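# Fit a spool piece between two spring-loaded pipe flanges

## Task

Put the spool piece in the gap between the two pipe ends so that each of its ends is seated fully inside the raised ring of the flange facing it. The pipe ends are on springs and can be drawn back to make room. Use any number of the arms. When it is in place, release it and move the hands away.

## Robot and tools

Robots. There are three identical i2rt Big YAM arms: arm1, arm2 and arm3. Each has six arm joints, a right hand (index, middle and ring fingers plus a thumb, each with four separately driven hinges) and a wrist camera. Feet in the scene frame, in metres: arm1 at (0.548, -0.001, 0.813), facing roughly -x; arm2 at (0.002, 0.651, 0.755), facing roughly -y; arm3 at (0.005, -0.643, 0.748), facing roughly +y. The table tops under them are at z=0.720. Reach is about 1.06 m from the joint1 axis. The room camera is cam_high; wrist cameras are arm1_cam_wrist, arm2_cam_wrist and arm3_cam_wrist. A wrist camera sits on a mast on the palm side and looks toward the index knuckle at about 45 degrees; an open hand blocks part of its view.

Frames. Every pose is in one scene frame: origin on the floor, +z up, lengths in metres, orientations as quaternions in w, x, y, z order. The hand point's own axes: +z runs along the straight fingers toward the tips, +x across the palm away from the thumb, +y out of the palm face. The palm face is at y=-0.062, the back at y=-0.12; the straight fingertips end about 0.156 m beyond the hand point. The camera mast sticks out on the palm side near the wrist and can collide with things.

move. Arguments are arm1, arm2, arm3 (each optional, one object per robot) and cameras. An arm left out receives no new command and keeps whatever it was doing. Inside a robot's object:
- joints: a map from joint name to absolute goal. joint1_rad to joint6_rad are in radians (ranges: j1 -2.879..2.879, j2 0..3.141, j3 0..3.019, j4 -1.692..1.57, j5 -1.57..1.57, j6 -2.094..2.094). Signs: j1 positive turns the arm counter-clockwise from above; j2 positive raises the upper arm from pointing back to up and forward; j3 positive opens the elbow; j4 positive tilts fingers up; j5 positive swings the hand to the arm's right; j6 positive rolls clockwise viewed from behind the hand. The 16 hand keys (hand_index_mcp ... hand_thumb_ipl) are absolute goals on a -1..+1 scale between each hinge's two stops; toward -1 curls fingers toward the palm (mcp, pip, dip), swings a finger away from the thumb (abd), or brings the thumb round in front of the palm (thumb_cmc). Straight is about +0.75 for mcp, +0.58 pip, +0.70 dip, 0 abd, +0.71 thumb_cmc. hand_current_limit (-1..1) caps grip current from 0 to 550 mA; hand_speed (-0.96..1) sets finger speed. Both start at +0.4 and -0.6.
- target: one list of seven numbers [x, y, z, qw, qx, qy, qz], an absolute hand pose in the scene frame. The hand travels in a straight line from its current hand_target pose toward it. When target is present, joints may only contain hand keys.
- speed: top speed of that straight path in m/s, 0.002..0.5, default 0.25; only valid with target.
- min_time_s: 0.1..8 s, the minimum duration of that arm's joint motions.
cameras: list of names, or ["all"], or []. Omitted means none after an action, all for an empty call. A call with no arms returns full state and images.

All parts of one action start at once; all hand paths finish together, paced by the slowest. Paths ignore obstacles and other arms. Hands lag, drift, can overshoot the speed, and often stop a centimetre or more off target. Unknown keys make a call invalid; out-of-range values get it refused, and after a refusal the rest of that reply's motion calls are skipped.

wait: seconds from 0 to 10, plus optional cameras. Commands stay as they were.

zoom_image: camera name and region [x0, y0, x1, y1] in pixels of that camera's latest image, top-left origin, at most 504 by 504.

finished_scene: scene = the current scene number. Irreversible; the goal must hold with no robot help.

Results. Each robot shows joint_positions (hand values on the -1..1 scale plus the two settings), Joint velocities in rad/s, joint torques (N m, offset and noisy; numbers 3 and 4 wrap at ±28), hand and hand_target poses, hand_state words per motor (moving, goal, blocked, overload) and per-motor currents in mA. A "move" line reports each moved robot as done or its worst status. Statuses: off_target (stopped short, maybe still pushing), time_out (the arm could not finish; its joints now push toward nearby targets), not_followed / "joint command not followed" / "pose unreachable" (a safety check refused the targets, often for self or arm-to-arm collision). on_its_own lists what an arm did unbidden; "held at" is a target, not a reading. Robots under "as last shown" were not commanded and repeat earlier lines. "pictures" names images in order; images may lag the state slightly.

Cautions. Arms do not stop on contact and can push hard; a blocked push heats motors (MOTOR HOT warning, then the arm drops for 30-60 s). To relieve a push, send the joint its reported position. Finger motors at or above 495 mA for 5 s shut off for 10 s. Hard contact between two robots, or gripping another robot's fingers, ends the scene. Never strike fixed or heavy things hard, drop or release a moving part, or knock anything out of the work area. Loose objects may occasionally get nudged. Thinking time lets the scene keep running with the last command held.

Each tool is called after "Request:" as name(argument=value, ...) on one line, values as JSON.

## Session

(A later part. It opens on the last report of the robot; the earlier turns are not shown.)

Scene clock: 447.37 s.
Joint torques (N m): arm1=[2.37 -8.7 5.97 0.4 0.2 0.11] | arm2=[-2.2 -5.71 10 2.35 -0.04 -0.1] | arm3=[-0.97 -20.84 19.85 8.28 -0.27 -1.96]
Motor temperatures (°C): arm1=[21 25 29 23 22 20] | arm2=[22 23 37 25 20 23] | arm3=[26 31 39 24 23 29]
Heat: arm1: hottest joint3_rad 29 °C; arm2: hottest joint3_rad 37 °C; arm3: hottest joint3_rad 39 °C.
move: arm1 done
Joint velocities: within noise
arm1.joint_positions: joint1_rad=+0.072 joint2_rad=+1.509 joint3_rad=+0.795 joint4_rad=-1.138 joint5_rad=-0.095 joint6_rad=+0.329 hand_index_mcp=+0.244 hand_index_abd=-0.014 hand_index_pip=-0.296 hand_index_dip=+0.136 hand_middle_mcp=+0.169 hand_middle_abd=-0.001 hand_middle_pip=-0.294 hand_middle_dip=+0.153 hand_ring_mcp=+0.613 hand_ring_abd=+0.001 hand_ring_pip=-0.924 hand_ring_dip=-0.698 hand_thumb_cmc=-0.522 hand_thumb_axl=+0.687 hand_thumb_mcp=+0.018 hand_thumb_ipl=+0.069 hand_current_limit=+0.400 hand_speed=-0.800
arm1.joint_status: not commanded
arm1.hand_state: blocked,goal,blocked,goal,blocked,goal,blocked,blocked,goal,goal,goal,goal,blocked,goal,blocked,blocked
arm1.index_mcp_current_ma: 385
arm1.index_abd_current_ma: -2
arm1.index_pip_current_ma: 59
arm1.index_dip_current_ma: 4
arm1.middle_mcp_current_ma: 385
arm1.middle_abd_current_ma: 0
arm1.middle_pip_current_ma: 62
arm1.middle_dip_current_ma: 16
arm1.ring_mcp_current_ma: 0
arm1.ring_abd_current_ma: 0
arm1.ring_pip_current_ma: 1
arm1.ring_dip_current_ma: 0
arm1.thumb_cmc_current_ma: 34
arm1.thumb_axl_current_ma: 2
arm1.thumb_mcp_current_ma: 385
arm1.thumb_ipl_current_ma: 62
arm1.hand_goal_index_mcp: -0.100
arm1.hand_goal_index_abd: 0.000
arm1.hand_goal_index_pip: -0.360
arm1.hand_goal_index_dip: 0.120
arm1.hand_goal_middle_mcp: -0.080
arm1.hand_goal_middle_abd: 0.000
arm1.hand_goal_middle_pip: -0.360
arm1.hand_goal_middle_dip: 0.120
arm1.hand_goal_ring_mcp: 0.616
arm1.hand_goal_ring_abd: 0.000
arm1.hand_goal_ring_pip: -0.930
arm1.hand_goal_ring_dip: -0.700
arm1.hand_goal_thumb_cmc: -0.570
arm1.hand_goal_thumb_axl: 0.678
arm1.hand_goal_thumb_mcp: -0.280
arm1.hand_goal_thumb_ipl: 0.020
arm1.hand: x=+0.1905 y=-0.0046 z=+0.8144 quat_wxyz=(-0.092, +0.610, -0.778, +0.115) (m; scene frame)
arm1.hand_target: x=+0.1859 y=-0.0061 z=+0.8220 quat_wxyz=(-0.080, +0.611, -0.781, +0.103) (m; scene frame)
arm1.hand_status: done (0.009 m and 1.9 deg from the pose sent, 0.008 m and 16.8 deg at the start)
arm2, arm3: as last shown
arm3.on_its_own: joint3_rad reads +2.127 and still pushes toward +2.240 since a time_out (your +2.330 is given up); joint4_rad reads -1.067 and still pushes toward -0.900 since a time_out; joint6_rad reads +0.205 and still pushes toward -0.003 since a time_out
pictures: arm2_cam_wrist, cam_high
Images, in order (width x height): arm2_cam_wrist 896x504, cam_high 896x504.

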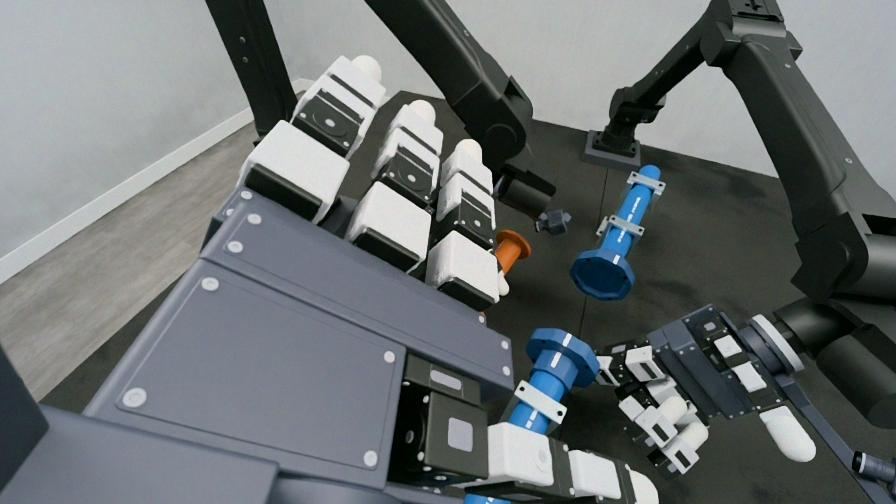

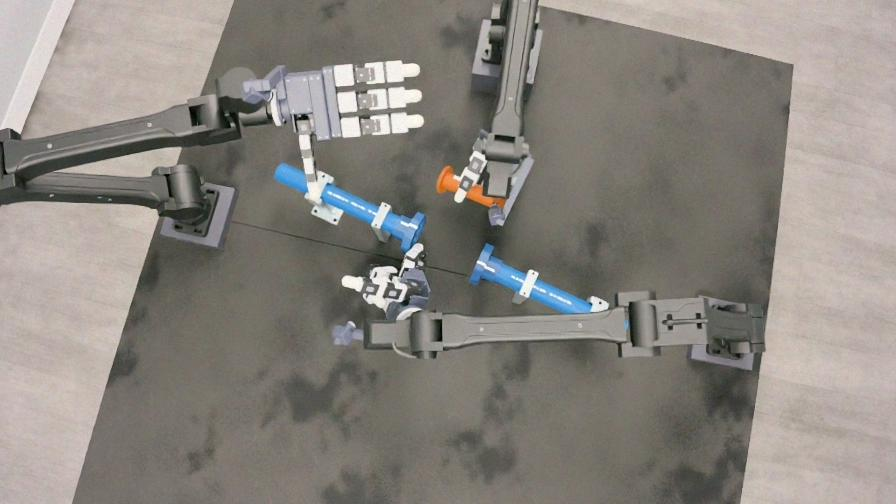

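Request:
wait(seconds=0.1, cameras=["arm1_cam_wrist"])

Request:
zoom_image(camera="arm1_cam_wrist", region=[290, 0, 790, 300])

Scene clock: 452.67 s.
Joint torques (N m): arm1=[2.32 -8.82 6.04 0.42 0.19 0.09] | arm2=[-2.26 -5.71 10 2.33 -0.02 -0.1] | arm3=[-0.91 -20.6 19.85 8.23 -0.27 -1.96]
Motor temperatures (°C): arm1=[21 25 29 23 22 20] | arm2=[22 23 37 25 20 23] | arm3=[26 31 40 24 23 29]
Heat: arm1: hottest joint3_rad 29 °C; arm2: hottest joint3_rad 37 °C; arm3: hottest joint3_rad 40 °C.
Joint velocities: within noise
arm1.joint_positions: joint1_rad=+0.072 joint2_rad=+1.509 joint3_rad=+0.795 joint4_rad=-1.138 joint5_rad=-0.095 joint6_rad=+0.329 hand_index_mcp=+0.244 hand_index_abd=-0.014 hand_index_pip=-0.296 hand_index_dip=+0.136 hand_middle_mcp=+0.169 hand_middle_abd=-0.001 hand_middle_pip=-0.294 hand_middle_dip=+0.153 hand_ring_mcp=+0.613 hand_ring_abd=+0.001 hand_ring_pip=-0.924 hand_ring_dip=-0.698 hand_thumb_cmc=-0.522 hand_thumb_axl=+0.687 hand_thumb_mcp=+0.018 hand_thumb_ipl=+0.069 hand_current_limit=+0.400 hand_speed=-0.800
arm1.joint_status: not commanded
arm1.hand_state: blocked,goal,blocked,goal,blocked,goal,blocked,blocked,goal,goal,goal,goal,blocked,goal,blocked,blocked
arm1.index_mcp_current_ma: 385
arm1.index_abd_current_ma: -2
arm1.index_pip_current_ma: 59
arm1.index_dip_current_ma: 4
arm1.middle_mcp_current_ma: 385
arm1.middle_abd_current_ma: 0
arm1.middle_pip_current_ma: 62
arm1.middle_dip_current_ma: 16
arm1.ring_mcp_current_ma: 0
arm1.ring_abd_current_ma: 0
arm1.ring_pip_current_ma: 1
arm1.ring_dip_current_ma: 0
arm1.thumb_cmc_current_ma: 34
arm1.thumb_axl_current_ma: 2
arm1.thumb_mcp_current_ma: 385
arm1.thumb_ipl_current_ma: 62
arm1.hand_goal_index_mcp: -0.100
arm1.hand_goal_index_abd: 0.000
arm1.hand_goal_index_pip: -0.360
arm1.hand_goal_index_dip: 0.120
arm1.hand_goal_middle_mcp: -0.080
arm1.hand_goal_middle_abd: 0.000
arm1.hand_goal_middle_pip: -0.360
arm1.hand_goal_middle_dip: 0.120
arm1.hand_goal_ring_mcp: 0.616
arm1.hand_goal_ring_abd: 0.000
arm1.hand_goal_ring_pip: -0.930
arm1.hand_goal_ring_dip: -0.700
arm1.hand_goal_thumb_cmc: -0.570
arm1.hand_goal_thumb_axl: 0.678
arm1.hand_goal_thumb_mcp: -0.280
arm1.hand_goal_thumb_ipl: 0.020
arm1.hand: x=+0.1906 y=-0.0045 z=+0.8144 quat_wxyz=(-0.092, +0.610, -0.779, +0.115) (m; scene frame)
arm1.hand_target: x=+0.1860 y=-0.0061 z=+0.8220 quat_wxyz=(-0.080, +0.611, -0.781, +0.103) (m; scene frame)
arm1.hand_status: done (0.009 m and 1.9 deg from the pose sent, 0.008 m and 16.8 deg at the start)
arm2.joint_positions: joint1_rad=+0.502 joint2_rad=+0.846 joint3_rad=+0.713 joint4_rad=+0.106 joint5_rad=+0.174 joint6_rad=+0.656 hand_index_mcp=+0.761 hand_index_abd=+0.001 hand_index_pip=+0.577 hand_index_dip=+0.696 hand_middle_mcp=+0.760 hand_middle_abd=+0.001 hand_middle_pip=+0.577 hand_middle_dip=+0.696 hand_ring_mcp=+0.760 hand_ring_abd=+0.001 hand_ring_pip=+0.577 hand_ring_dip=+0.696 hand_thumb_cmc=+0.720 hand_thumb_axl=+0.677 hand_thumb_mcp=+0.226 hand_thumb_ipl=+0.168 hand_current_limit=+0.400 hand_speed=-0.600
arm2.joint_status: not commanded
arm2.hand_state: goal,goal,goal,goal,goal,goal,goal,goal,goal,goal,goal,goal,goal,goal,goal,goal
arm2.index_mcp_current_ma: 8
arm2.index_abd_current_ma: 0
arm2.index_pip_current_ma: 0
arm2.index_dip_current_ma: 0
arm2.middle_mcp_current_ma: 8
arm2.middle_abd_current_ma: 0
arm2.middle_pip_current_ma: 0
arm2.middle_dip_current_ma: 0
arm2.ring_mcp_current_ma: 7
arm2.ring_abd_current_ma: 1
arm2.ring_pip_current_ma: 0
arm2.ring_dip_current_ma: 0
arm2.thumb_cmc_current_ma: 6
arm2.thumb_axl_current_ma: 0
arm2.thumb_mcp_current_ma: 0
arm2.thumb_ipl_current_ma: 0
arm2.hand_goal_index_mcp: 0.754
arm2.hand_goal_index_abd: 0.000
arm2.hand_goal_index_pip: 0.576
arm2.hand_goal_index_dip: 0.696
arm2.hand_goal_middle_mcp: 0.754
arm2.hand_goal_middle_abd: 0.000
arm2.hand_goal_middle_pip: 0.576
arm2.hand_goal_middle_dip: 0.696
arm2.hand_goal_ring_mcp: 0.754
arm2.hand_goal_ring_abd: 0.000
arm2.hand_goal_ring_pip: 0.576
arm2.hand_goal_ring_dip: 0.696
arm2.hand_goal_thumb_cmc: 0.714
arm2.hand_goal_thumb_axl: 0.678
arm2.hand_goal_thumb_mcp: 0.226
arm2.hand_goal_thumb_ipl: 0.168
arm2.hand: x=+0.1370 y=+0.2205 z=+1.2050 quat_wxyz=(+0.611, +0.713, -0.107, +0.327) (m; scene frame)
arm2.hand_target: x=+0.1301 y=+0.2200 z=+1.1999 quat_wxyz=(+0.610, +0.717, -0.111, +0.319) (m; scene frame)
arm2.hand_status: not commanded
arm3.joint_positions: joint1_rad=+0.234 joint2_rad=+2.296 joint3_rad=+2.127 joint4_rad=-1.067 joint5_rad=+0.711 joint6_rad=+0.205 hand_index_mcp=+1.004 hand_index_abd=+0.036 hand_index_pip=+0.757 hand_index_dip=+0.653 hand_middle_mcp=+0.618 hand_middle_abd=+0.003 hand_middle_pip=-0.926 hand_middle_dip=-0.697 hand_ring_mcp=+0.618 hand_ring_abd=+0.000 hand_ring_pip=-0.925 hand_ring_dip=-0.703 hand_thumb_cmc=-0.574 hand_thumb_axl=+0.679 hand_thumb_mcp=+0.221 hand_thumb_ipl=+0.166 hand_current_limit=+0.700 hand_speed=-0.500
arm3.joint_status: not commanded
arm3.hand_state: goal,blocked,blocked,blocked,goal,goal,goal,goal,goal,goal,goal,goal,goal,goal,goal,goal
arm3.index_mcp_current_ma: 1
arm3.index_abd_current_ma: 23
arm3.index_pip_current_ma: 468
arm3.index_dip_current_ma: 60
arm3.middle_mcp_current_ma: 0
arm3.middle_abd_current_ma: 0
arm3.middle_pip_current_ma: 1
arm3.middle_dip_current_ma: 0
arm3.ring_mcp_current_ma: 0
arm3.ring_abd_current_ma: 0
arm3.ring_pip_current_ma: 1
arm3.ring_dip_current_ma: 0
arm3.thumb_cmc_current_ma: -1
arm3.thumb_axl_current_ma: 0
arm3.thumb_mcp_current_ma: -4
arm3.thumb_ipl_current_ma: -1
arm3.hand_goal_index_mcp: 1.000
arm3.hand_goal_index_abd: 0.000
arm3.hand_goal_index_pip: 0.350
arm3.hand_goal_index_dip: 0.600
arm3.hand_goal_middle_mcp: 0.616
arm3.hand_goal_middle_abd: 0.000
arm3.hand_goal_middle_pip: -0.930
arm3.hand_goal_middle_dip: -0.700
arm3.hand_goal_ring_mcp: 0.616
arm3.hand_goal_ring_abd: 0.000
arm3.hand_goal_ring_pip: -0.930
arm3.hand_goal_ring_dip: -0.700
arm3.hand_goal_thumb_cmc: -0.570
arm3.hand_goal_thumb_axl: 0.678
arm3.hand_goal_thumb_mcp: 0.230
arm3.hand_goal_thumb_ipl: 0.170
arm3.on_its_own: joint3_rad reads +2.127 and still pushes toward +2.240 since a time_out (your +2.330 is given up); joint4_rad reads -1.067 and still pushes toward -0.900 since a time_out; joint6_rad reads +0.205 and still pushes toward -0.003 since a time_out
arm3.hand: x=-0.0687 y=+0.1982 z=+0.9173 quat_wxyz=(+0.296, +0.035, +0.925, +0.235) (m; scene frame)
arm3.hand_target: x=-0.0599 y=+0.2516 z=+0.9646 quat_wxyz=(+0.290, -0.001, +0.907, +0.306) (m; scene frame)
arm3.hand_status: not commanded
wait: 0.10 s; at rest from the start
pictures: arm1_cam_wrist
Images, in order (width x height): arm1_cam_wrist 896x504.

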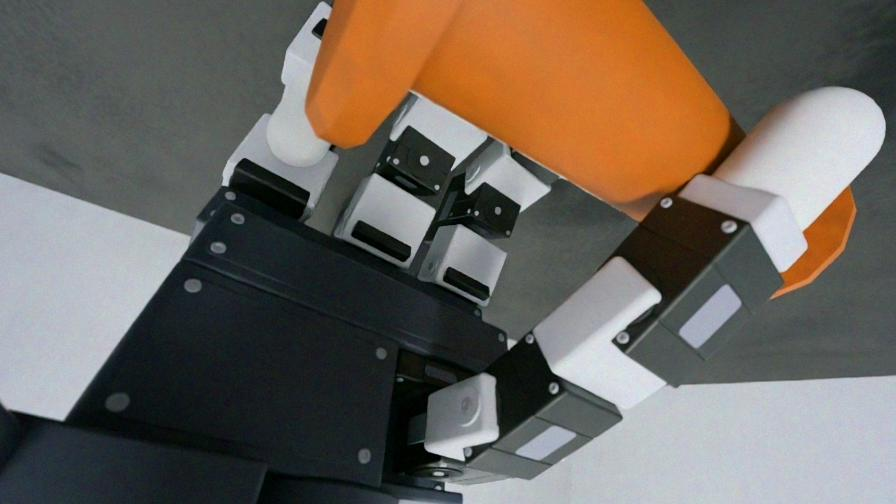

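Scaled by 1.008 from the camera's 896x504 image, which has a finer 1280x720 frame.

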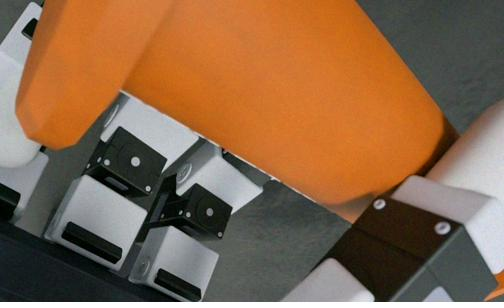

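Request:
move(cameras=["arm2_cam_wrist", "cam_high"])

Request:
zoom_image(camera="arm2_cam_wrist", region=[480, 215, 550, 305])

Scene clock: 458.27 s.
Joint torques (N m): arm1=[2.37 -8.88 6 0.4 0.19 0.1] | arm2=[-2.26 -5.77 10.04 2.36 -0.03 -0.1] | arm3=[-0.85 -21.13 19.84 8.16 -0.27 -1.94]
Motor temperatures (°C): arm1=[21 25 29 23 22 20] | arm2=[22 23 37 25 20 23] | arm3=[26 31 40 24 23 30]
Heat: arm1: hottest joint3_rad 29 °C; arm2: hottest joint3_rad 37 °C; arm3: hottest joint3_rad 40 °C.
Joint velocities: within noise
arm1.joint_positions: joint1_rad=+0.072 joint2_rad=+1.509 joint3_rad=+0.795 joint4_rad=-1.138 joint5_rad=-0.095 joint6_rad=+0.329 hand_index_mcp=+0.244 hand_index_abd=-0.014 hand_index_pip=-0.296 hand_index_dip=+0.136 hand_middle_mcp=+0.169 hand_middle_abd=-0.001 hand_middle_pip=-0.294 hand_middle_dip=+0.153 hand_ring_mcp=+0.613 hand_ring_abd=+0.001 hand_ring_pip=-0.924 hand_ring_dip=-0.698 hand_thumb_cmc=-0.522 hand_thumb_axl=+0.687 hand_thumb_mcp=+0.018 hand_thumb_ipl=+0.069 hand_current_limit=+0.400 hand_speed=-0.800
arm1.joint_status: not commanded
arm1.hand_state: blocked,goal,blocked,goal,blocked,goal,blocked,blocked,goal,goal,goal,goal,blocked,goal,blocked,blocked
arm1.index_mcp_current_ma: 385
arm1.index_abd_current_ma: -2
arm1.index_pip_current_ma: 59
arm1.index_dip_current_ma: 4
arm1.middle_mcp_current_ma: 385
arm1.middle_abd_current_ma: 0
arm1.middle_pip_current_ma: 62
arm1.middle_dip_current_ma: 16
arm1.ring_mcp_current_ma: 0
arm1.ring_abd_current_ma: 0
arm1.ring_pip_current_ma: 1
arm1.ring_dip_current_ma: 0
arm1.thumb_cmc_current_ma: 34
arm1.thumb_axl_current_ma: 2
arm1.thumb_mcp_current_ma: 385
arm1.thumb_ipl_current_ma: 62
arm1.hand_goal_index_mcp: -0.100
arm1.hand_goal_index_abd: 0.000
arm1.hand_goal_index_pip: -0.360
arm1.hand_goal_index_dip: 0.120
arm1.hand_goal_middle_mcp: -0.080
arm1.hand_goal_middle_abd: 0.000
arm1.hand_goal_middle_pip: -0.360
arm1.hand_goal_middle_dip: 0.120
arm1.hand_goal_ring_mcp: 0.616
arm1.hand_goal_ring_abd: 0.000
arm1.hand_goal_ring_pip: -0.930
arm1.hand_goal_ring_dip: -0.700
arm1.hand_goal_thumb_cmc: -0.570
arm1.hand_goal_thumb_axl: 0.678
arm1.hand_goal_thumb_mcp: -0.280
arm1.hand_goal_thumb_ipl: 0.020
arm1.hand: x=+0.1906 y=-0.0045 z=+0.8144 quat_wxyz=(-0.092, +0.610, -0.779, +0.115) (m; scene frame)
arm1.hand_target: x=+0.1860 y=-0.0061 z=+0.8220 quat_wxyz=(-0.080, +0.611, -0.781, +0.103) (m; scene frame)
arm1.hand_status: done (0.009 m and 1.9 deg from the pose sent, 0.008 m and 16.8 deg at the start)
arm2.joint_positions: joint1_rad=+0.502 joint2_rad=+0.846 joint3_rad=+0.713 joint4_rad=+0.106 joint5_rad=+0.174 joint6_rad=+0.656 hand_index_mcp=+0.761 hand_index_abd=+0.001 hand_index_pip=+0.577 hand_index_dip=+0.696 hand_middle_mcp=+0.760 hand_middle_abd=+0.001 hand_middle_pip=+0.577 hand_middle_dip=+0.696 hand_ring_mcp=+0.760 hand_ring_abd=+0.001 hand_ring_pip=+0.577 hand_ring_dip=+0.696 hand_thumb_cmc=+0.720 hand_thumb_axl=+0.677 hand_thumb_mcp=+0.226 hand_thumb_ipl=+0.168 hand_current_limit=+0.400 hand_speed=-0.600
arm2.joint_status: not commanded
arm2.hand_state: goal,goal,goal,goal,goal,goal,goal,goal,goal,goal,goal,goal,goal,goal,goal,goal
arm2.index_mcp_current_ma: 8
arm2.index_abd_current_ma: 0
arm2.index_pip_current_ma: 0
arm2.index_dip_current_ma: 0
arm2.middle_mcp_current_ma: 8
arm2.middle_abd_current_ma: 0
arm2.middle_pip_current_ma: 0
arm2.middle_dip_current_ma: 0
arm2.ring_mcp_current_ma: 7
arm2.ring_abd_current_ma: 1
arm2.ring_pip_current_ma: 0
arm2.ring_dip_current_ma: 0
arm2.thumb_cmc_current_ma: 6
arm2.thumb_axl_current_ma: 0
arm2.thumb_mcp_current_ma: 0
arm2.thumb_ipl_current_ma: 0
arm2.hand_goal_index_mcp: 0.754
arm2.hand_goal_index_abd: 0.000
arm2.hand_goal_index_pip: 0.576
arm2.hand_goal_index_dip: 0.696
arm2.hand_goal_middle_mcp: 0.754
arm2.hand_goal_middle_abd: 0.000
arm2.hand_goal_middle_pip: 0.576
arm2.hand_goal_middle_dip: 0.696
arm2.hand_goal_ring_mcp: 0.754
arm2.hand_goal_ring_abd: 0.000
arm2.hand_goal_ring_pip: 0.576
arm2.hand_goal_ring_dip: 0.696
arm2.hand_goal_thumb_cmc: 0.714
arm2.hand_goal_thumb_axl: 0.678
arm2.hand_goal_thumb_mcp: 0.226
arm2.hand_goal_thumb_ipl: 0.168
arm2.hand: x=+0.1370 y=+0.2205 z=+1.2050 quat_wxyz=(+0.611, +0.713, -0.107, +0.327) (m; scene frame)
arm2.hand_target: x=+0.1301 y=+0.2200 z=+1.1999 quat_wxyz=(+0.610, +0.717, -0.111, +0.319) (m; scene frame)
arm2.hand_status: not commanded
arm3.joint_positions: joint1_rad=+0.234 joint2_rad=+2.296 joint3_rad=+2.127 joint4_rad=-1.067 joint5_rad=+0.711 joint6_rad=+0.205 hand_index_mcp=+1.004 hand_index_abd=+0.036 hand_index_pip=+0.757 hand_index_dip=+0.653 hand_middle_mcp=+0.618 hand_middle_abd=+0.003 hand_middle_pip=-0.926 hand_middle_dip=-0.697 hand_ring_mcp=+0.618 hand_ring_abd=+0.000 hand_ring_pip=-0.925 hand_ring_dip=-0.703 hand_thumb_cmc=-0.574 hand_thumb_axl=+0.679 hand_thumb_mcp=+0.221 hand_thumb_ipl=+0.166 hand_current_limit=+0.700 hand_speed=-0.500
arm3.joint_status: not commanded
arm3.hand_state: goal,blocked,blocked,blocked,goal,goal,goal,goal,goal,goal,goal,goal,goal,goal,goal,goal
arm3.index_mcp_current_ma: 1
arm3.index_abd_current_ma: 23
arm3.index_pip_current_ma: 468
arm3.index_dip_current_ma: 60
arm3.middle_mcp_current_ma: 0
arm3.middle_abd_current_ma: 0
arm3.middle_pip_current_ma: 1
arm3.middle_dip_current_ma: 0
arm3.ring_mcp_current_ma: 0
arm3.ring_abd_current_ma: 0
arm3.ring_pip_current_ma: 1
arm3.ring_dip_current_ma: 0
arm3.thumb_cmc_current_ma: -1
arm3.thumb_axl_current_ma: 0
arm3.thumb_mcp_current_ma: -4
arm3.thumb_ipl_current_ma: -1
arm3.hand_goal_index_mcp: 1.000
arm3.hand_goal_index_abd: 0.000
arm3.hand_goal_index_pip: 0.350
arm3.hand_goal_index_dip: 0.600
arm3.hand_goal_middle_mcp: 0.616
arm3.hand_goal_middle_abd: 0.000
arm3.hand_goal_middle_pip: -0.930
arm3.hand_goal_middle_dip: -0.700
arm3.hand_goal_ring_mcp: 0.616
arm3.hand_goal_ring_abd: 0.000
arm3.hand_goal_ring_pip: -0.930
arm3.hand_goal_ring_dip: -0.700
arm3.hand_goal_thumb_cmc: -0.570
arm3.hand_goal_thumb_axl: 0.678
arm3.hand_goal_thumb_mcp: 0.230
arm3.hand_goal_thumb_ipl: 0.170
arm3.on_its_own: joint3_rad reads +2.127 and still pushes toward +2.240 since a time_out (your +2.330 is given up); joint4_rad reads -1.067 and still pushes toward -0.900 since a time_out; joint6_rad reads +0.205 and still pushes toward -0.003 since a time_out
arm3.hand: x=-0.0687 y=+0.1982 z=+0.9173 quat_wxyz=(+0.296, +0.035, +0.925, +0.235) (m; scene frame)
arm3.hand_target: x=-0.0599 y=+0.2516 z=+0.9646 quat_wxyz=(+0.290, -0.001, +0.907, +0.306) (m; scene frame)
arm3.hand_status: not commanded
pictures: arm2_cam_wrist, cam_high
Images, in order (width x height): arm2_cam_wrist 896x504, cam_high 896x504.

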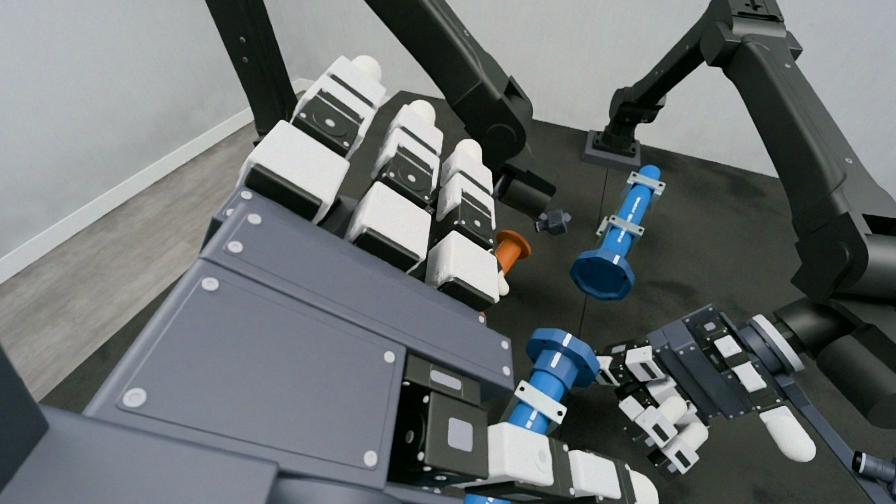

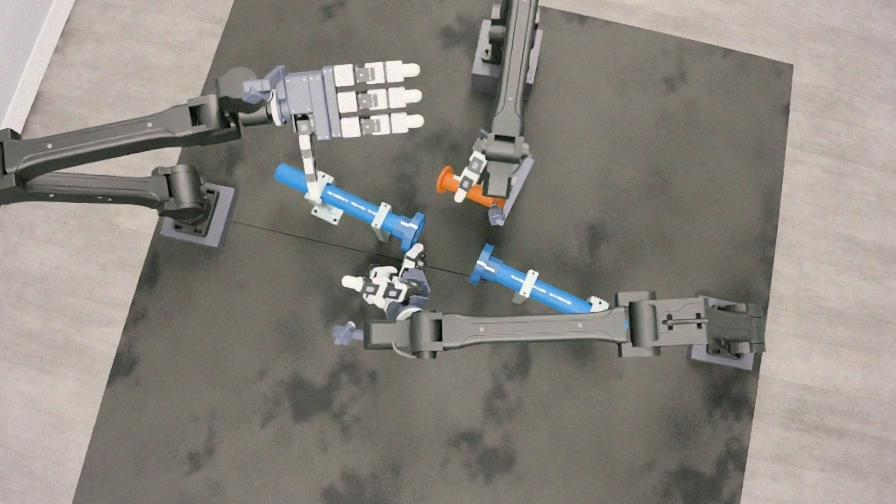

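Scaled by 5.600 from the camera's 896x504 image, which has a finer 1280x720 frame.

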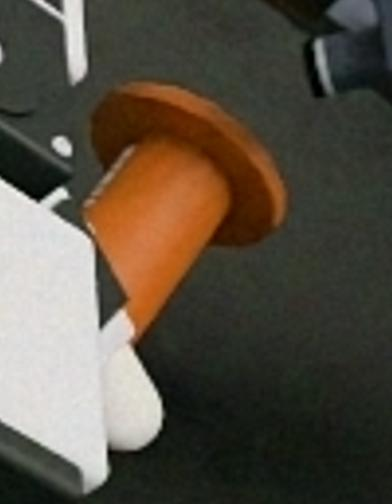

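Request:
move(arm1={"target": [0.19, -0.006, 0.822, -0.1079, 0.605, -0.7818, -0.1058], "speed": 0.2}, cameras=["arm2_cam_wrist", "cam_high"])

Request:
zoom_image(camera="arm2_cam_wrist", region=[480, 200, 580, 310])

Request:
zoom_image(camera="cam_high", region=[420, 145, 520, 225])

Scene clock: 474.43 s.
Joint torques (N m): arm1=[2.37 -6.77 5.64 0.77 0.74 0.27] | arm2=[-2.2 -5.71 10.02 2.33 -0.03 -0.1] | arm3=[-0.85 -20.37 19.92 8.21 -0.24 -1.96]
Motor temperatures (°C): arm1=[21 26 28 23 22 20] | arm2=[22 23 37 25 20 23] | arm3=[26 31 42 24 23 31]
Heat: arm1: hottest joint3_rad 28 °C; arm2: hottest joint3_rad 37 °C; arm3: hottest joint3_rad 42 °C.
move: arm1 done
Joint velocities: within noise
arm1.joint_positions: joint1_rad=+0.293 joint2_rad=+1.475 joint3_rad=+0.662 joint4_rad=-0.916 joint5_rad=+0.260 joint6_rad=+0.582 hand_index_mcp=+0.244 hand_index_abd=-0.016 hand_index_pip=-0.296 hand_index_dip=+0.136 hand_middle_mcp=+0.169 hand_middle_abd=-0.001 hand_middle_pip=-0.294 hand_middle_dip=+0.153 hand_ring_mcp=+0.615 hand_ring_abd=+0.001 hand_ring_pip=-0.924 hand_ring_dip=-0.698 hand_thumb_cmc=-0.522 hand_thumb_axl=+0.687 hand_thumb_mcp=+0.018 hand_thumb_ipl=+0.069 hand_current_limit=+0.400 hand_speed=-0.800
arm1.joint_status: not commanded
arm1.hand_state: blocked,goal,blocked,goal,blocked,goal,blocked,blocked,goal,goal,goal,goal,blocked,goal,blocked,blocked
arm1.index_mcp_current_ma: 385
arm1.index_abd_current_ma: -3
arm1.index_pip_current_ma: 59
arm1.index_dip_current_ma: 4
arm1.middle_mcp_current_ma: 385
arm1.middle_abd_current_ma: 0
arm1.middle_pip_current_ma: 62
arm1.middle_dip_current_ma: 16
arm1.ring_mcp_current_ma: 0
arm1.ring_abd_current_ma: 0
arm1.ring_pip_current_ma: 1
arm1.ring_dip_current_ma: 0
arm1.thumb_cmc_current_ma: 34
arm1.thumb_axl_current_ma: 2
arm1.thumb_mcp_current_ma: 385
arm1.thumb_ipl_current_ma: 62
arm1.hand_goal_index_mcp: -0.100
arm1.hand_goal_index_abd: 0.000
arm1.hand_goal_index_pip: -0.360
arm1.hand_goal_index_dip: 0.120
arm1.hand_goal_middle_mcp: -0.080
arm1.hand_goal_middle_abd: 0.000
arm1.hand_goal_middle_pip: -0.360
arm1.hand_goal_middle_dip: 0.120
arm1.hand_goal_ring_mcp: 0.616
arm1.hand_goal_ring_abd: 0.000
arm1.hand_goal_ring_pip: -0.930
arm1.hand_goal_ring_dip: -0.700
arm1.hand_goal_thumb_cmc: -0.570
arm1.hand_goal_thumb_axl: 0.678
arm1.hand_goal_thumb_mcp: -0.280
arm1.hand_goal_thumb_ipl: 0.020
arm1.hand: x=+0.1925 y=-0.0054 z=+0.8187 quat_wxyz=(-0.116, +0.611, -0.777, -0.097) (m; scene frame)
arm1.hand_target: x=+0.1900 y=-0.0060 z=+0.8220 quat_wxyz=(-0.108, +0.605, -0.782, -0.106) (m; scene frame)
arm1.hand_status: done (0.004 m and 1.7 deg from the pose sent, 0.008 m and 25.4 deg at the start)
arm2, arm3: as last shown
arm3.on_its_own: joint3_rad reads +2.127 and still pushes toward +2.240 since a time_out (your +2.330 is given up); joint4_rad reads -1.067 and still pushes toward -0.900 since a time_out; joint6_rad reads +0.205 and still pushes toward -0.003 since a time_out
pictures: arm2_cam_wrist, cam_high
Images, in order (width x height): arm2_cam_wrist 896x504, cam_high 896x504.

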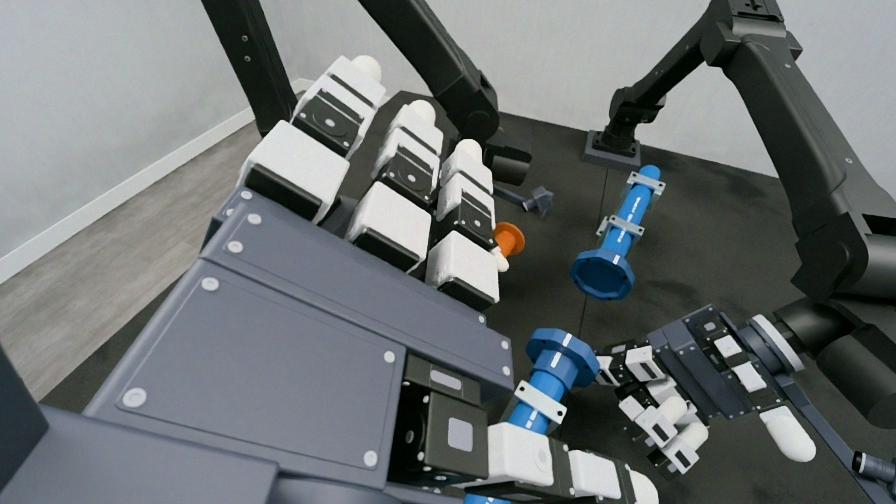

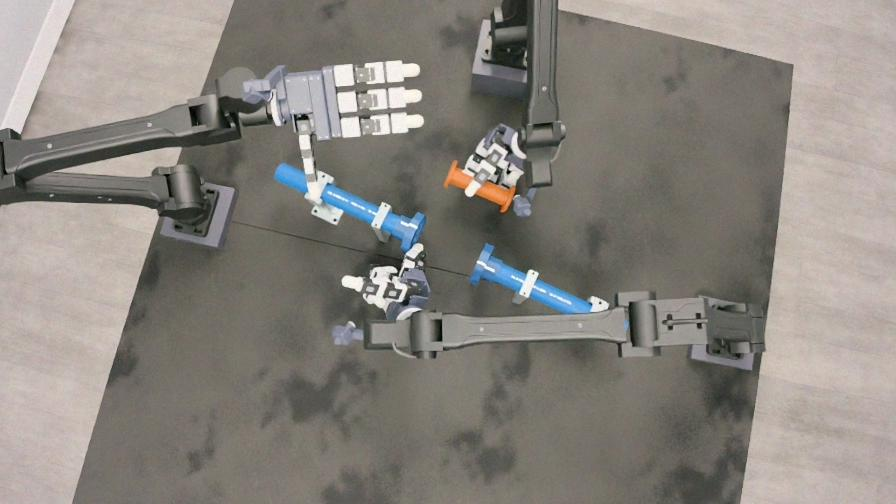

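Scaled by 4.582 from the camera's 896x504 image, which has a finer 1280x720 frame.

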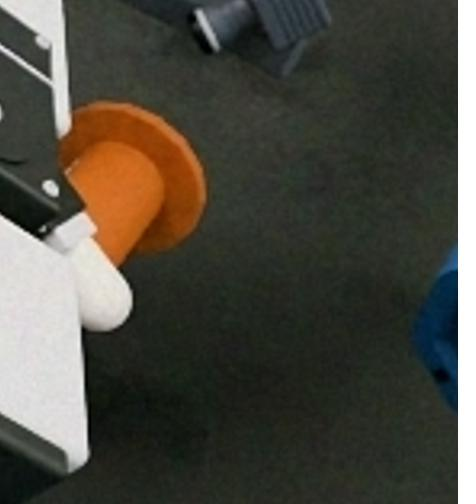

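Scaled by 5.040 from the camera's 896x504 image, which has a finer 1280x720 frame.

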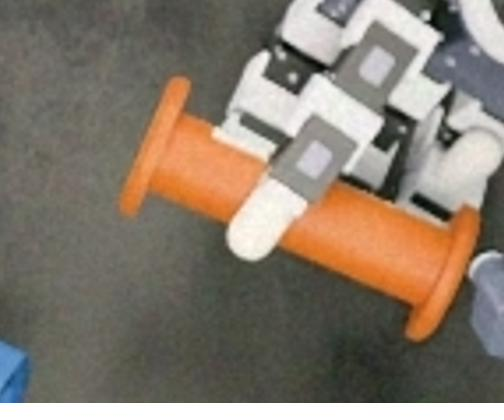

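Request:
zoom_image(camera="arm2_cam_wrist", region=[485, 210, 540, 275])

Request:
zoom_image(camera="arm2_cam_wrist", region=[560, 240, 645, 310])

Scaled by 7.754 from the camera's 896x504 image, which has a finer 1280x720 frame.

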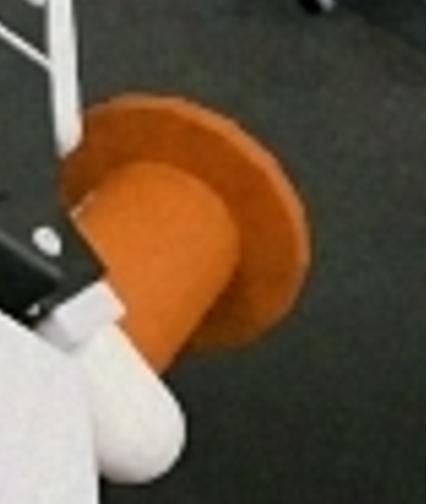

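Scaled by 5.929 from the camera's 896x504 image, which has a finer 1280x720 frame.

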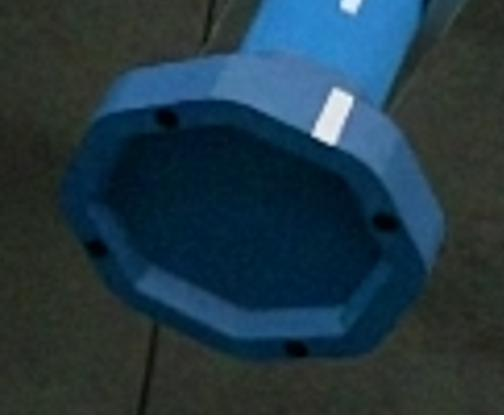

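Request:
zoom_image(camera="cam_high", region=[400, 200, 500, 295])

Scaled by 5.040 from the camera's 896x504 image, which has a finer 1280x720 frame.

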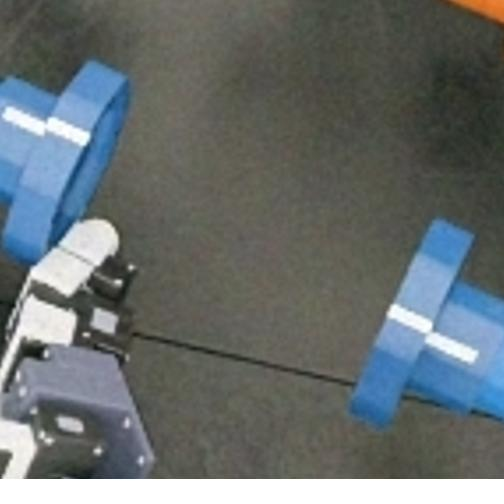

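Request:
move(arm3={"target": [-0.058, 0.272, 0.972, 0.290, -0.001, 0.907, 0.306], "speed": 0.05}, cameras=["arm2_cam_wrist", "cam_high"])

Request:
zoom_image(camera="cam_high", region=[400, 200, 500, 295])

Scene clock: 492.20 s.
Joint torques (N m): arm1=[2.26 -6.77 5.65 0.77 0.74 0.27] | arm2=[-2.08 -5.77 10.02 2.36 -0.02 -0.1] | arm3=[-0.44 -21.71 21.35 6.38 0.69 -1.7]
Motor temperatures (°C): arm1=[21 25 28 23 23 20] | arm2=[22 23 37 25 20 23] | arm3=[26 31 43 24 23 32]
Heat: arm1: hottest joint3_rad 28 °C; arm2: hottest joint3_rad 37 °C; arm3: hottest joint3_rad 43 °C.
move: arm3 off_target
Joint velocities: within noise
arm1, arm2: as last shown
arm1.hand: x=+0.1925 y=-0.0053 z=+0.8187 quat_wxyz=(-0.116, +0.611, -0.777, -0.097) (m; scene frame)
arm3.joint_positions: joint1_rad=+0.234 joint2_rad=+2.296 joint3_rad=+2.127 joint4_rad=-1.079 joint5_rad=+0.717 joint6_rad=+0.207 hand_index_mcp=+1.004 hand_index_abd=+0.032 hand_index_pip=+0.757 hand_index_dip=+0.651 hand_middle_mcp=+0.618 hand_middle_abd=+0.003 hand_middle_pip=-0.926 hand_middle_dip=-0.697 hand_ring_mcp=+0.618 hand_ring_abd=+0.000 hand_ring_pip=-0.925 hand_ring_dip=-0.703 hand_thumb_cmc=-0.574 hand_thumb_axl=+0.679 hand_thumb_mcp=+0.221 hand_thumb_ipl=+0.166 hand_current_limit=+0.700 hand_speed=-0.500
arm3.joint_status: not commanded
arm3.hand_state: goal,blocked,blocked,blocked,goal,goal,goal,goal,goal,goal,goal,goal,goal,goal,goal,goal
arm3.index_mcp_current_ma: 1
arm3.index_abd_current_ma: 19
arm3.index_pip_current_ma: 468
arm3.index_dip_current_ma: 56
arm3.middle_mcp_current_ma: 0
arm3.middle_abd_current_ma: 0
arm3.middle_pip_current_ma: 1
arm3.middle_dip_current_ma: 0
arm3.ring_mcp_current_ma: 0
arm3.ring_abd_current_ma: 0
arm3.ring_pip_current_ma: 1
arm3.ring_dip_current_ma: 0
arm3.thumb_cmc_current_ma: -1
arm3.thumb_axl_current_ma: 0
arm3.thumb_mcp_current_ma: -4
arm3.thumb_ipl_current_ma: -1
arm3.hand_goal_index_mcp: 1.000
arm3.hand_goal_index_abd: 0.000
arm3.hand_goal_index_pip: 0.350
arm3.hand_goal_index_dip: 0.600
arm3.hand_goal_middle_mcp: 0.616
arm3.hand_goal_middle_abd: 0.000
arm3.hand_goal_middle_pip: -0.930
arm3.hand_goal_middle_dip: -0.700
arm3.hand_goal_ring_mcp: 0.616
arm3.hand_goal_ring_abd: 0.000
arm3.hand_goal_ring_pip: -0.930
arm3.hand_goal_ring_dip: -0.700
arm3.hand_goal_thumb_cmc: -0.570
arm3.hand_goal_thumb_axl: 0.678
arm3.hand_goal_thumb_mcp: 0.230
arm3.hand_goal_thumb_ipl: 0.170
arm3.hand: x=-0.0675 y=+0.1964 z=+0.9165 quat_wxyz=(+0.299, +0.034, +0.925, +0.231) (m; scene frame)
arm3.hand_target: x=-0.0542 y=+0.2449 z=+0.9775 quat_wxyz=(+0.300, +0.010, +0.906, +0.299) (m; scene frame)
arm3.hand_status: off_target (0.094 m and 9.8 deg from the pose sent, 0.092 m and 9.4 deg at the start)
pictures: arm2_cam_wrist, cam_high
Images, in order (width x height): arm2_cam_wrist 896x504, cam_high 896x504.

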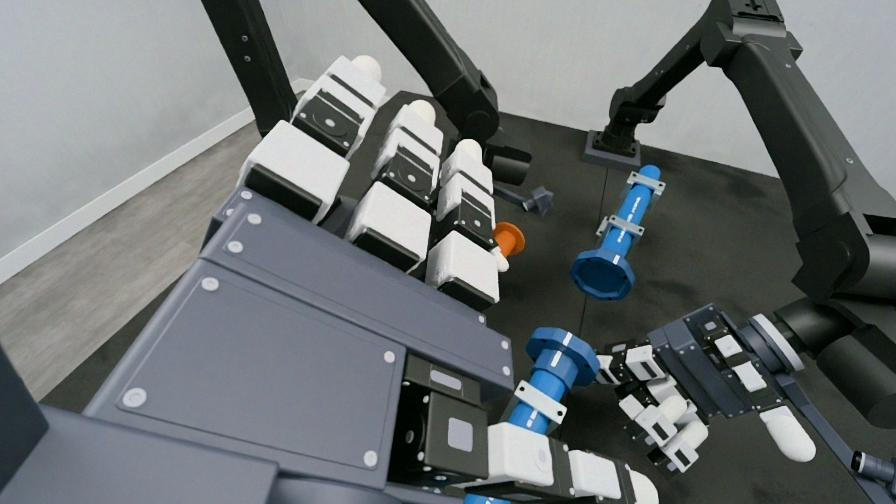

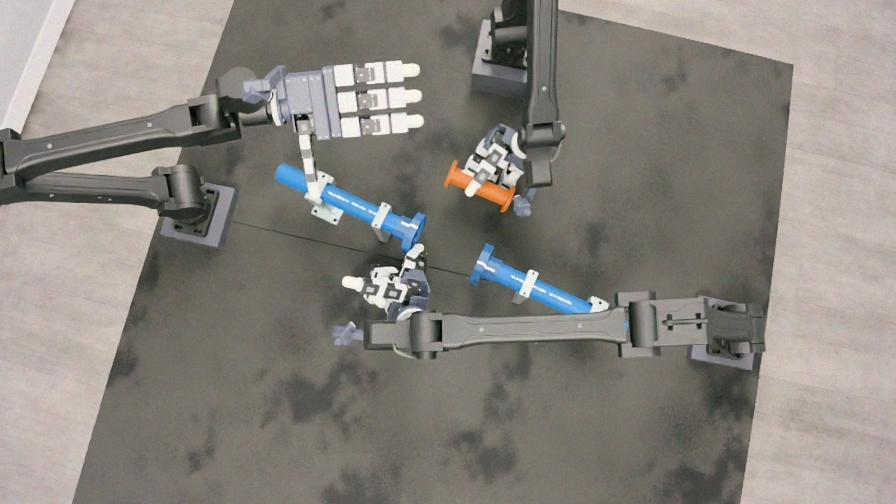

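Scaled by 5.040 from the camera's 896x504 image, which has a finer 1280x720 frame.

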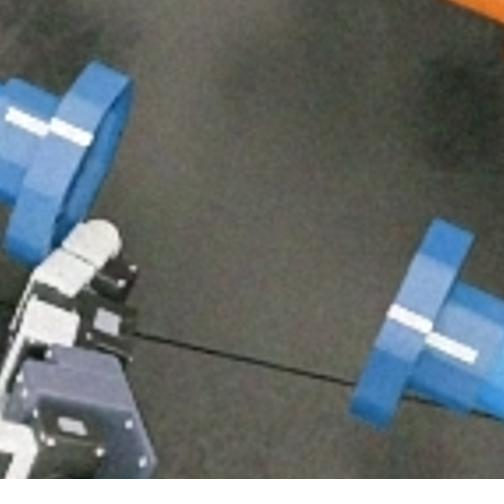

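Request:
move(arm3={"joints": {"joint2_rad": 2.36, "joint3_rad": 2.45, "joint4_rad": -0.88}, "min_time_s": 1.0}, cameras=["arm2_cam_wrist", "cam_high"])

Request:
zoom_image(camera="cam_high", region=[400, 200, 500, 295])

Scene clock: 495.83 s.
Joint torques (N m): arm1=[2.32 -6.65 5.63 0.76 0.73 0.28] | arm2=[-2.2 -5.71 10 2.35 -0.04 -0.1] | arm3=[-0.91 -22.83 20.23 10.03 -0.24 -2.42]
Motor temperatures (°C): arm1=[21 25 28 23 23 20] | arm2=[22 23 37 25 20 23] | arm3=[26 31 46 24 23 32]
Heat: arm1: hottest joint3_rad 28 °C; arm2: hottest joint3_rad 37 °C; arm3: hottest joint3_rad 46 °C.
move: arm3 time_out
Joint velocities: within noise
arm1, arm2: as last shown
arm3.joint_positions: joint1_rad=+0.235 joint2_rad=+2.343 joint3_rad=+2.207 joint4_rad=-1.089 joint5_rad=+0.737 joint6_rad=+0.276 hand_index_mcp=+1.005 hand_index_abd=+0.081 hand_index_pip=+0.792 hand_index_dip=+0.621 hand_middle_mcp=+0.618 hand_middle_abd=+0.003 hand_middle_pip=-0.926 hand_middle_dip=-0.697 hand_ring_mcp=+0.618 hand_ring_abd=+0.000 hand_ring_pip=-0.925 hand_ring_dip=-0.703 hand_thumb_cmc=-0.574 hand_thumb_axl=+0.679 hand_thumb_mcp=+0.221 hand_thumb_ipl=+0.166 hand_current_limit=+0.700 hand_speed=-0.500
arm3.joint_status: joint3_rad time_out (moved +0.079 of +0.323); joint4_rad time_out (moved -0.010 of +0.199); the others done
arm3.hand_state: goal,blocked,blocked,blocked,goal,goal,goal,goal,goal,goal,goal,goal,goal,goal,goal,goal
arm3.index_mcp_current_ma: 1
arm3.index_abd_current_ma: 99
arm3.index_pip_current_ma: 468
arm3.index_dip_current_ma: 11
arm3.middle_mcp_current_ma: 0
arm3.middle_abd_current_ma: 0
arm3.middle_pip_current_ma: 1
arm3.middle_dip_current_ma: 0
arm3.ring_mcp_current_ma: 0
arm3.ring_abd_current_ma: 0
arm3.ring_pip_current_ma: 1
arm3.ring_dip_current_ma: 0
arm3.thumb_cmc_current_ma: -1
arm3.thumb_axl_current_ma: 0
arm3.thumb_mcp_current_ma: -4
arm3.thumb_ipl_current_ma: -1
arm3.hand_goal_index_mcp: 1.000
arm3.hand_goal_index_abd: 0.000
arm3.hand_goal_index_pip: 0.350
arm3.hand_goal_index_dip: 0.600
arm3.hand_goal_middle_mcp: 0.616
arm3.hand_goal_middle_abd: 0.000
arm3.hand_goal_middle_pip: -0.930
arm3.hand_goal_middle_dip: -0.700
arm3.hand_goal_ring_mcp: 0.616
arm3.hand_goal_ring_abd: 0.000
arm3.hand_goal_ring_pip: -0.930
arm3.hand_goal_ring_dip: -0.700
arm3.hand_goal_thumb_cmc: -0.570
arm3.hand_goal_thumb_axl: 0.678
arm3.hand_goal_thumb_mcp: 0.230
arm3.hand_goal_thumb_ipl: 0.170
arm3.on_its_own: joint3_rad reads +2.207 and still pushes toward +2.319 since a time_out (your +2.450 is given up); joint4_rad reads -1.089 and still pushes toward -0.880 since a time_out; joint6_rad reads +0.276 and still pushes toward +0.024 since a time_out; hand_index_dip moved -0.030 toward your old target +0.600
arm3.hand: x=-0.0648 y=+0.2085 z=+0.9222 quat_wxyz=(+0.297, +0.071, +0.918, +0.252) (m; scene frame)
arm3.hand_target: x=-0.0583 y=+0.2642 z=+0.9905 quat_wxyz=(+0.290, +0.028, +0.894, +0.341) (m; scene frame)
arm3.hand_status: not commanded
pictures: arm2_cam_wrist, cam_high
Images, in order (width x height): arm2_cam_wrist 896x504, cam_high 896x504.

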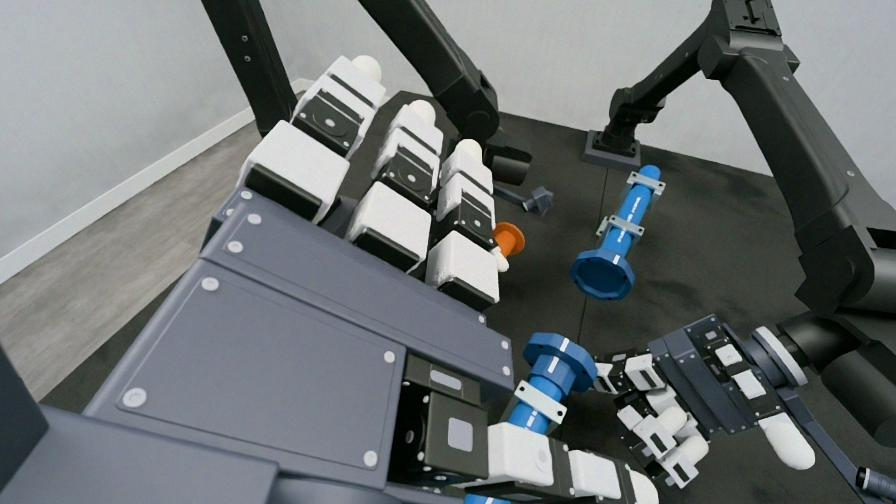

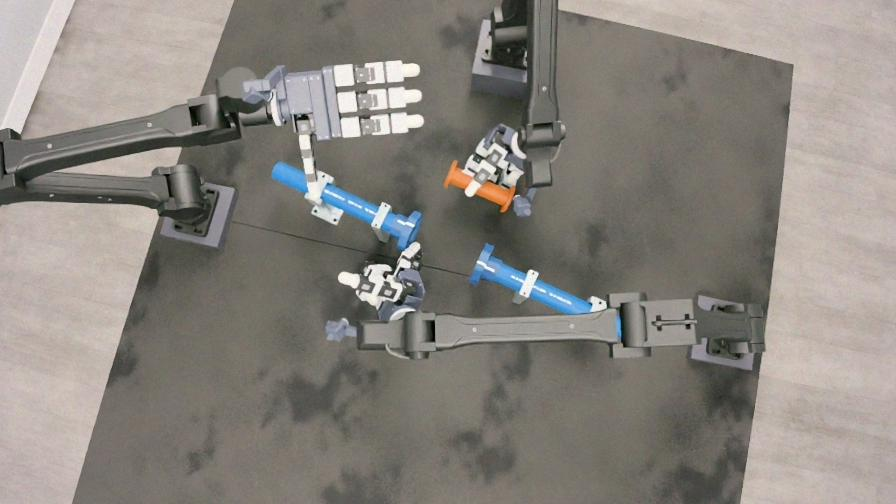

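Scaled by 5.040 from the camera's 896x504 image, which has a finer 1280x720 frame.

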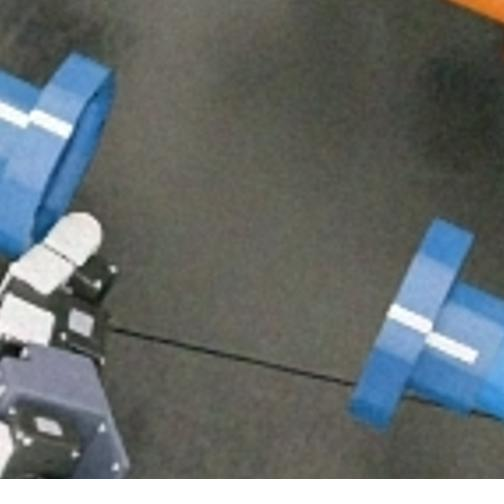

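Request:
move(arm1={"target": [0.120, 0.0145, 0.847, -0.1079, 0.605, -0.7818, -0.1058], "speed": 0.15}, cameras=["arm2_cam_wrist", "cam_high"])

Request:
zoom_image(camera="cam_high", region=[395, 165, 515, 285])

Request:
zoom_image(camera="arm2_cam_wrist", region=[500, 200, 640, 320])

Scene clock: 499.13 s.
Joint torques (N m): arm1=[1.2 -8.06 10.36 -0.24 0.61 0.07] | arm2=[-2.14 -5.77 10.03 2.36 -0.03 -0.11] | arm3=[-0.67 -23 19.95 9.95 -0.22 -2.42]
Motor temperatures (°C): arm1=[21 25 28 23 23 20] | arm2=[22 23 37 25 20 23] | arm3=[26 31 46 25 23 33]
Heat: arm1: hottest joint3_rad 28 °C; arm2: hottest joint3_rad 37 °C; arm3: hottest joint3_rad 46 °C.
move: arm1 off_target
Joint velocities: within noise
arm1.joint_positions: joint1_rad=+0.193 joint2_rad=+1.554 joint3_rad=+0.794 joint4_rad=-0.966 joint5_rad=+0.279 joint6_rad=+0.483 hand_index_mcp=+0.244 hand_index_abd=-0.016 hand_index_pip=-0.296 hand_index_dip=+0.136 hand_middle_mcp=+0.169 hand_middle_abd=-0.001 hand_middle_pip=-0.294 hand_middle_dip=+0.153 hand_ring_mcp=+0.616 hand_ring_abd=+0.001 hand_ring_pip=-0.924 hand_ring_dip=-0.698 hand_thumb_cmc=-0.522 hand_thumb_axl=+0.687 hand_thumb_mcp=+0.018 hand_thumb_ipl=+0.069 hand_current_limit=+0.400 hand_speed=-0.800
arm1.joint_status: not commanded
arm1.hand_state: blocked,goal,blocked,goal,blocked,goal,blocked,blocked,goal,goal,goal,goal,blocked,goal,blocked,blocked
arm1.index_mcp_current_ma: 385
arm1.index_abd_current_ma: -3
arm1.index_pip_current_ma: 59
arm1.index_dip_current_ma: 4
arm1.middle_mcp_current_ma: 385
arm1.middle_abd_current_ma: 0
arm1.middle_pip_current_ma: 62
arm1.middle_dip_current_ma: 16
arm1.ring_mcp_current_ma: 0
arm1.ring_abd_current_ma: 0
arm1.ring_pip_current_ma: 1
arm1.ring_dip_current_ma: 0
arm1.thumb_cmc_current_ma: 34
arm1.thumb_axl_current_ma: 2
arm1.thumb_mcp_current_ma: 385
arm1.thumb_ipl_current_ma: 62
arm1.hand_goal_index_mcp: -0.100
arm1.hand_goal_index_abd: 0.000
arm1.hand_goal_index_pip: -0.360
arm1.hand_goal_index_dip: 0.120
arm1.hand_goal_middle_mcp: -0.080
arm1.hand_goal_middle_abd: 0.000
arm1.hand_goal_middle_pip: -0.360
arm1.hand_goal_middle_dip: 0.120
arm1.hand_goal_ring_mcp: 0.616
arm1.hand_goal_ring_abd: 0.000
arm1.hand_goal_ring_pip: -0.930
arm1.hand_goal_ring_dip: -0.700
arm1.hand_goal_thumb_cmc: -0.570
arm1.hand_goal_thumb_axl: 0.678
arm1.hand_goal_thumb_mcp: -0.280
arm1.hand_goal_thumb_ipl: 0.020
arm1.hand: x=+0.1445 y=+0.0158 z=+0.8288 quat_wxyz=(-0.128, +0.610, -0.776, -0.094) (m; scene frame)
arm1.hand_target: x=+0.1211 y=+0.0146 z=+0.8475 quat_wxyz=(-0.108, +0.605, -0.782, -0.106) (m; scene frame)
arm1.hand_status: off_target (0.030 m and 2.8 deg from the pose sent, 0.080 m and 1.6 deg at the start)
arm2, arm3: as last shown
arm3.on_its_own: joint3_rad reads +2.207 and still pushes toward +2.319 since a time_out (your +2.450 is given up); joint4_rad reads -1.089 and still pushes toward -0.880 since a time_out; joint6_rad reads +0.276 and still pushes toward +0.024 since a time_out
pictures: arm2_cam_wrist, cam_high
Images, in order (width x height): arm2_cam_wrist 896x504, cam_high 896x504.

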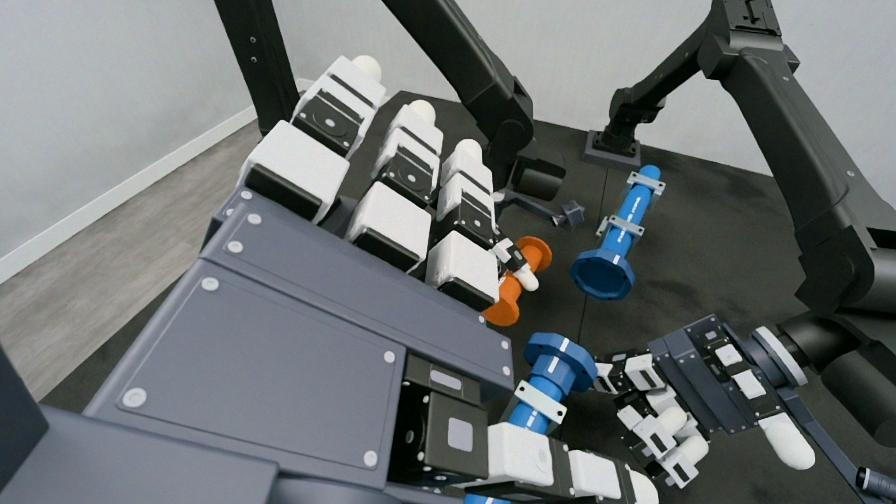

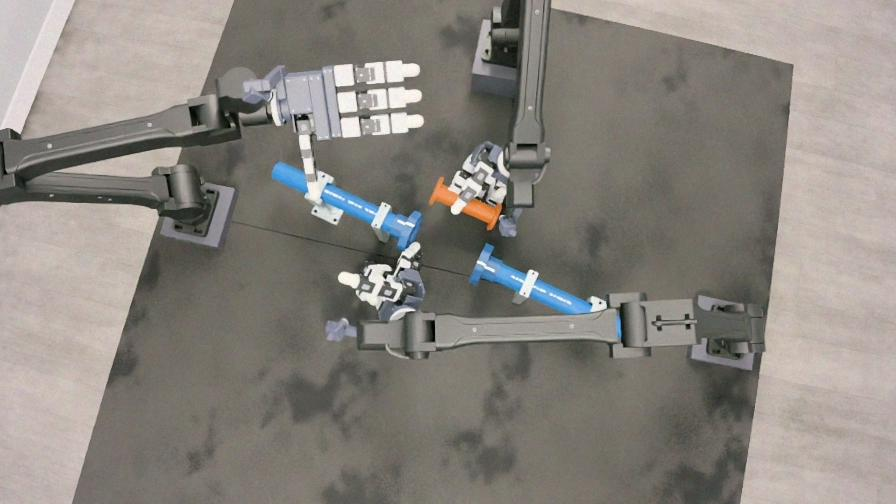

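Scaled by 4.200 from the camera's 896x504 image, which has a finer 1280x720 frame.

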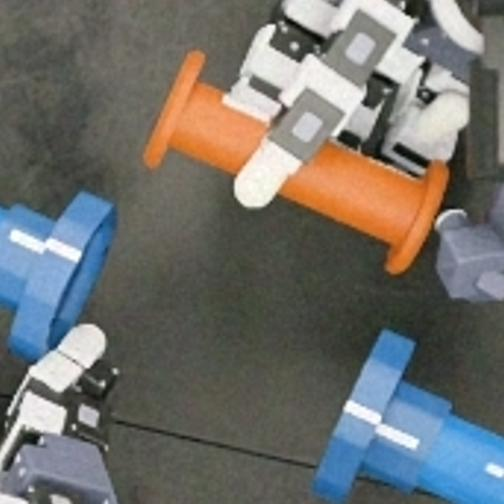

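Scaled by 3.600 from the camera's 896x504 image, which has a finer 1280x720 frame.

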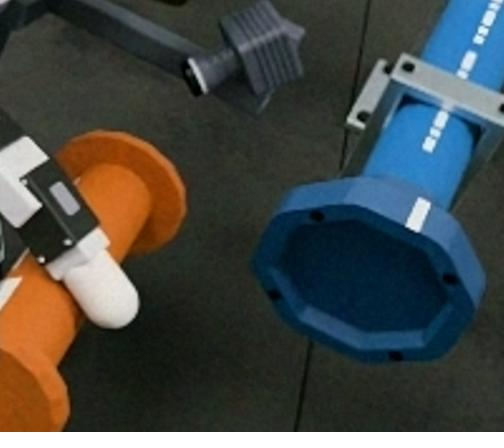

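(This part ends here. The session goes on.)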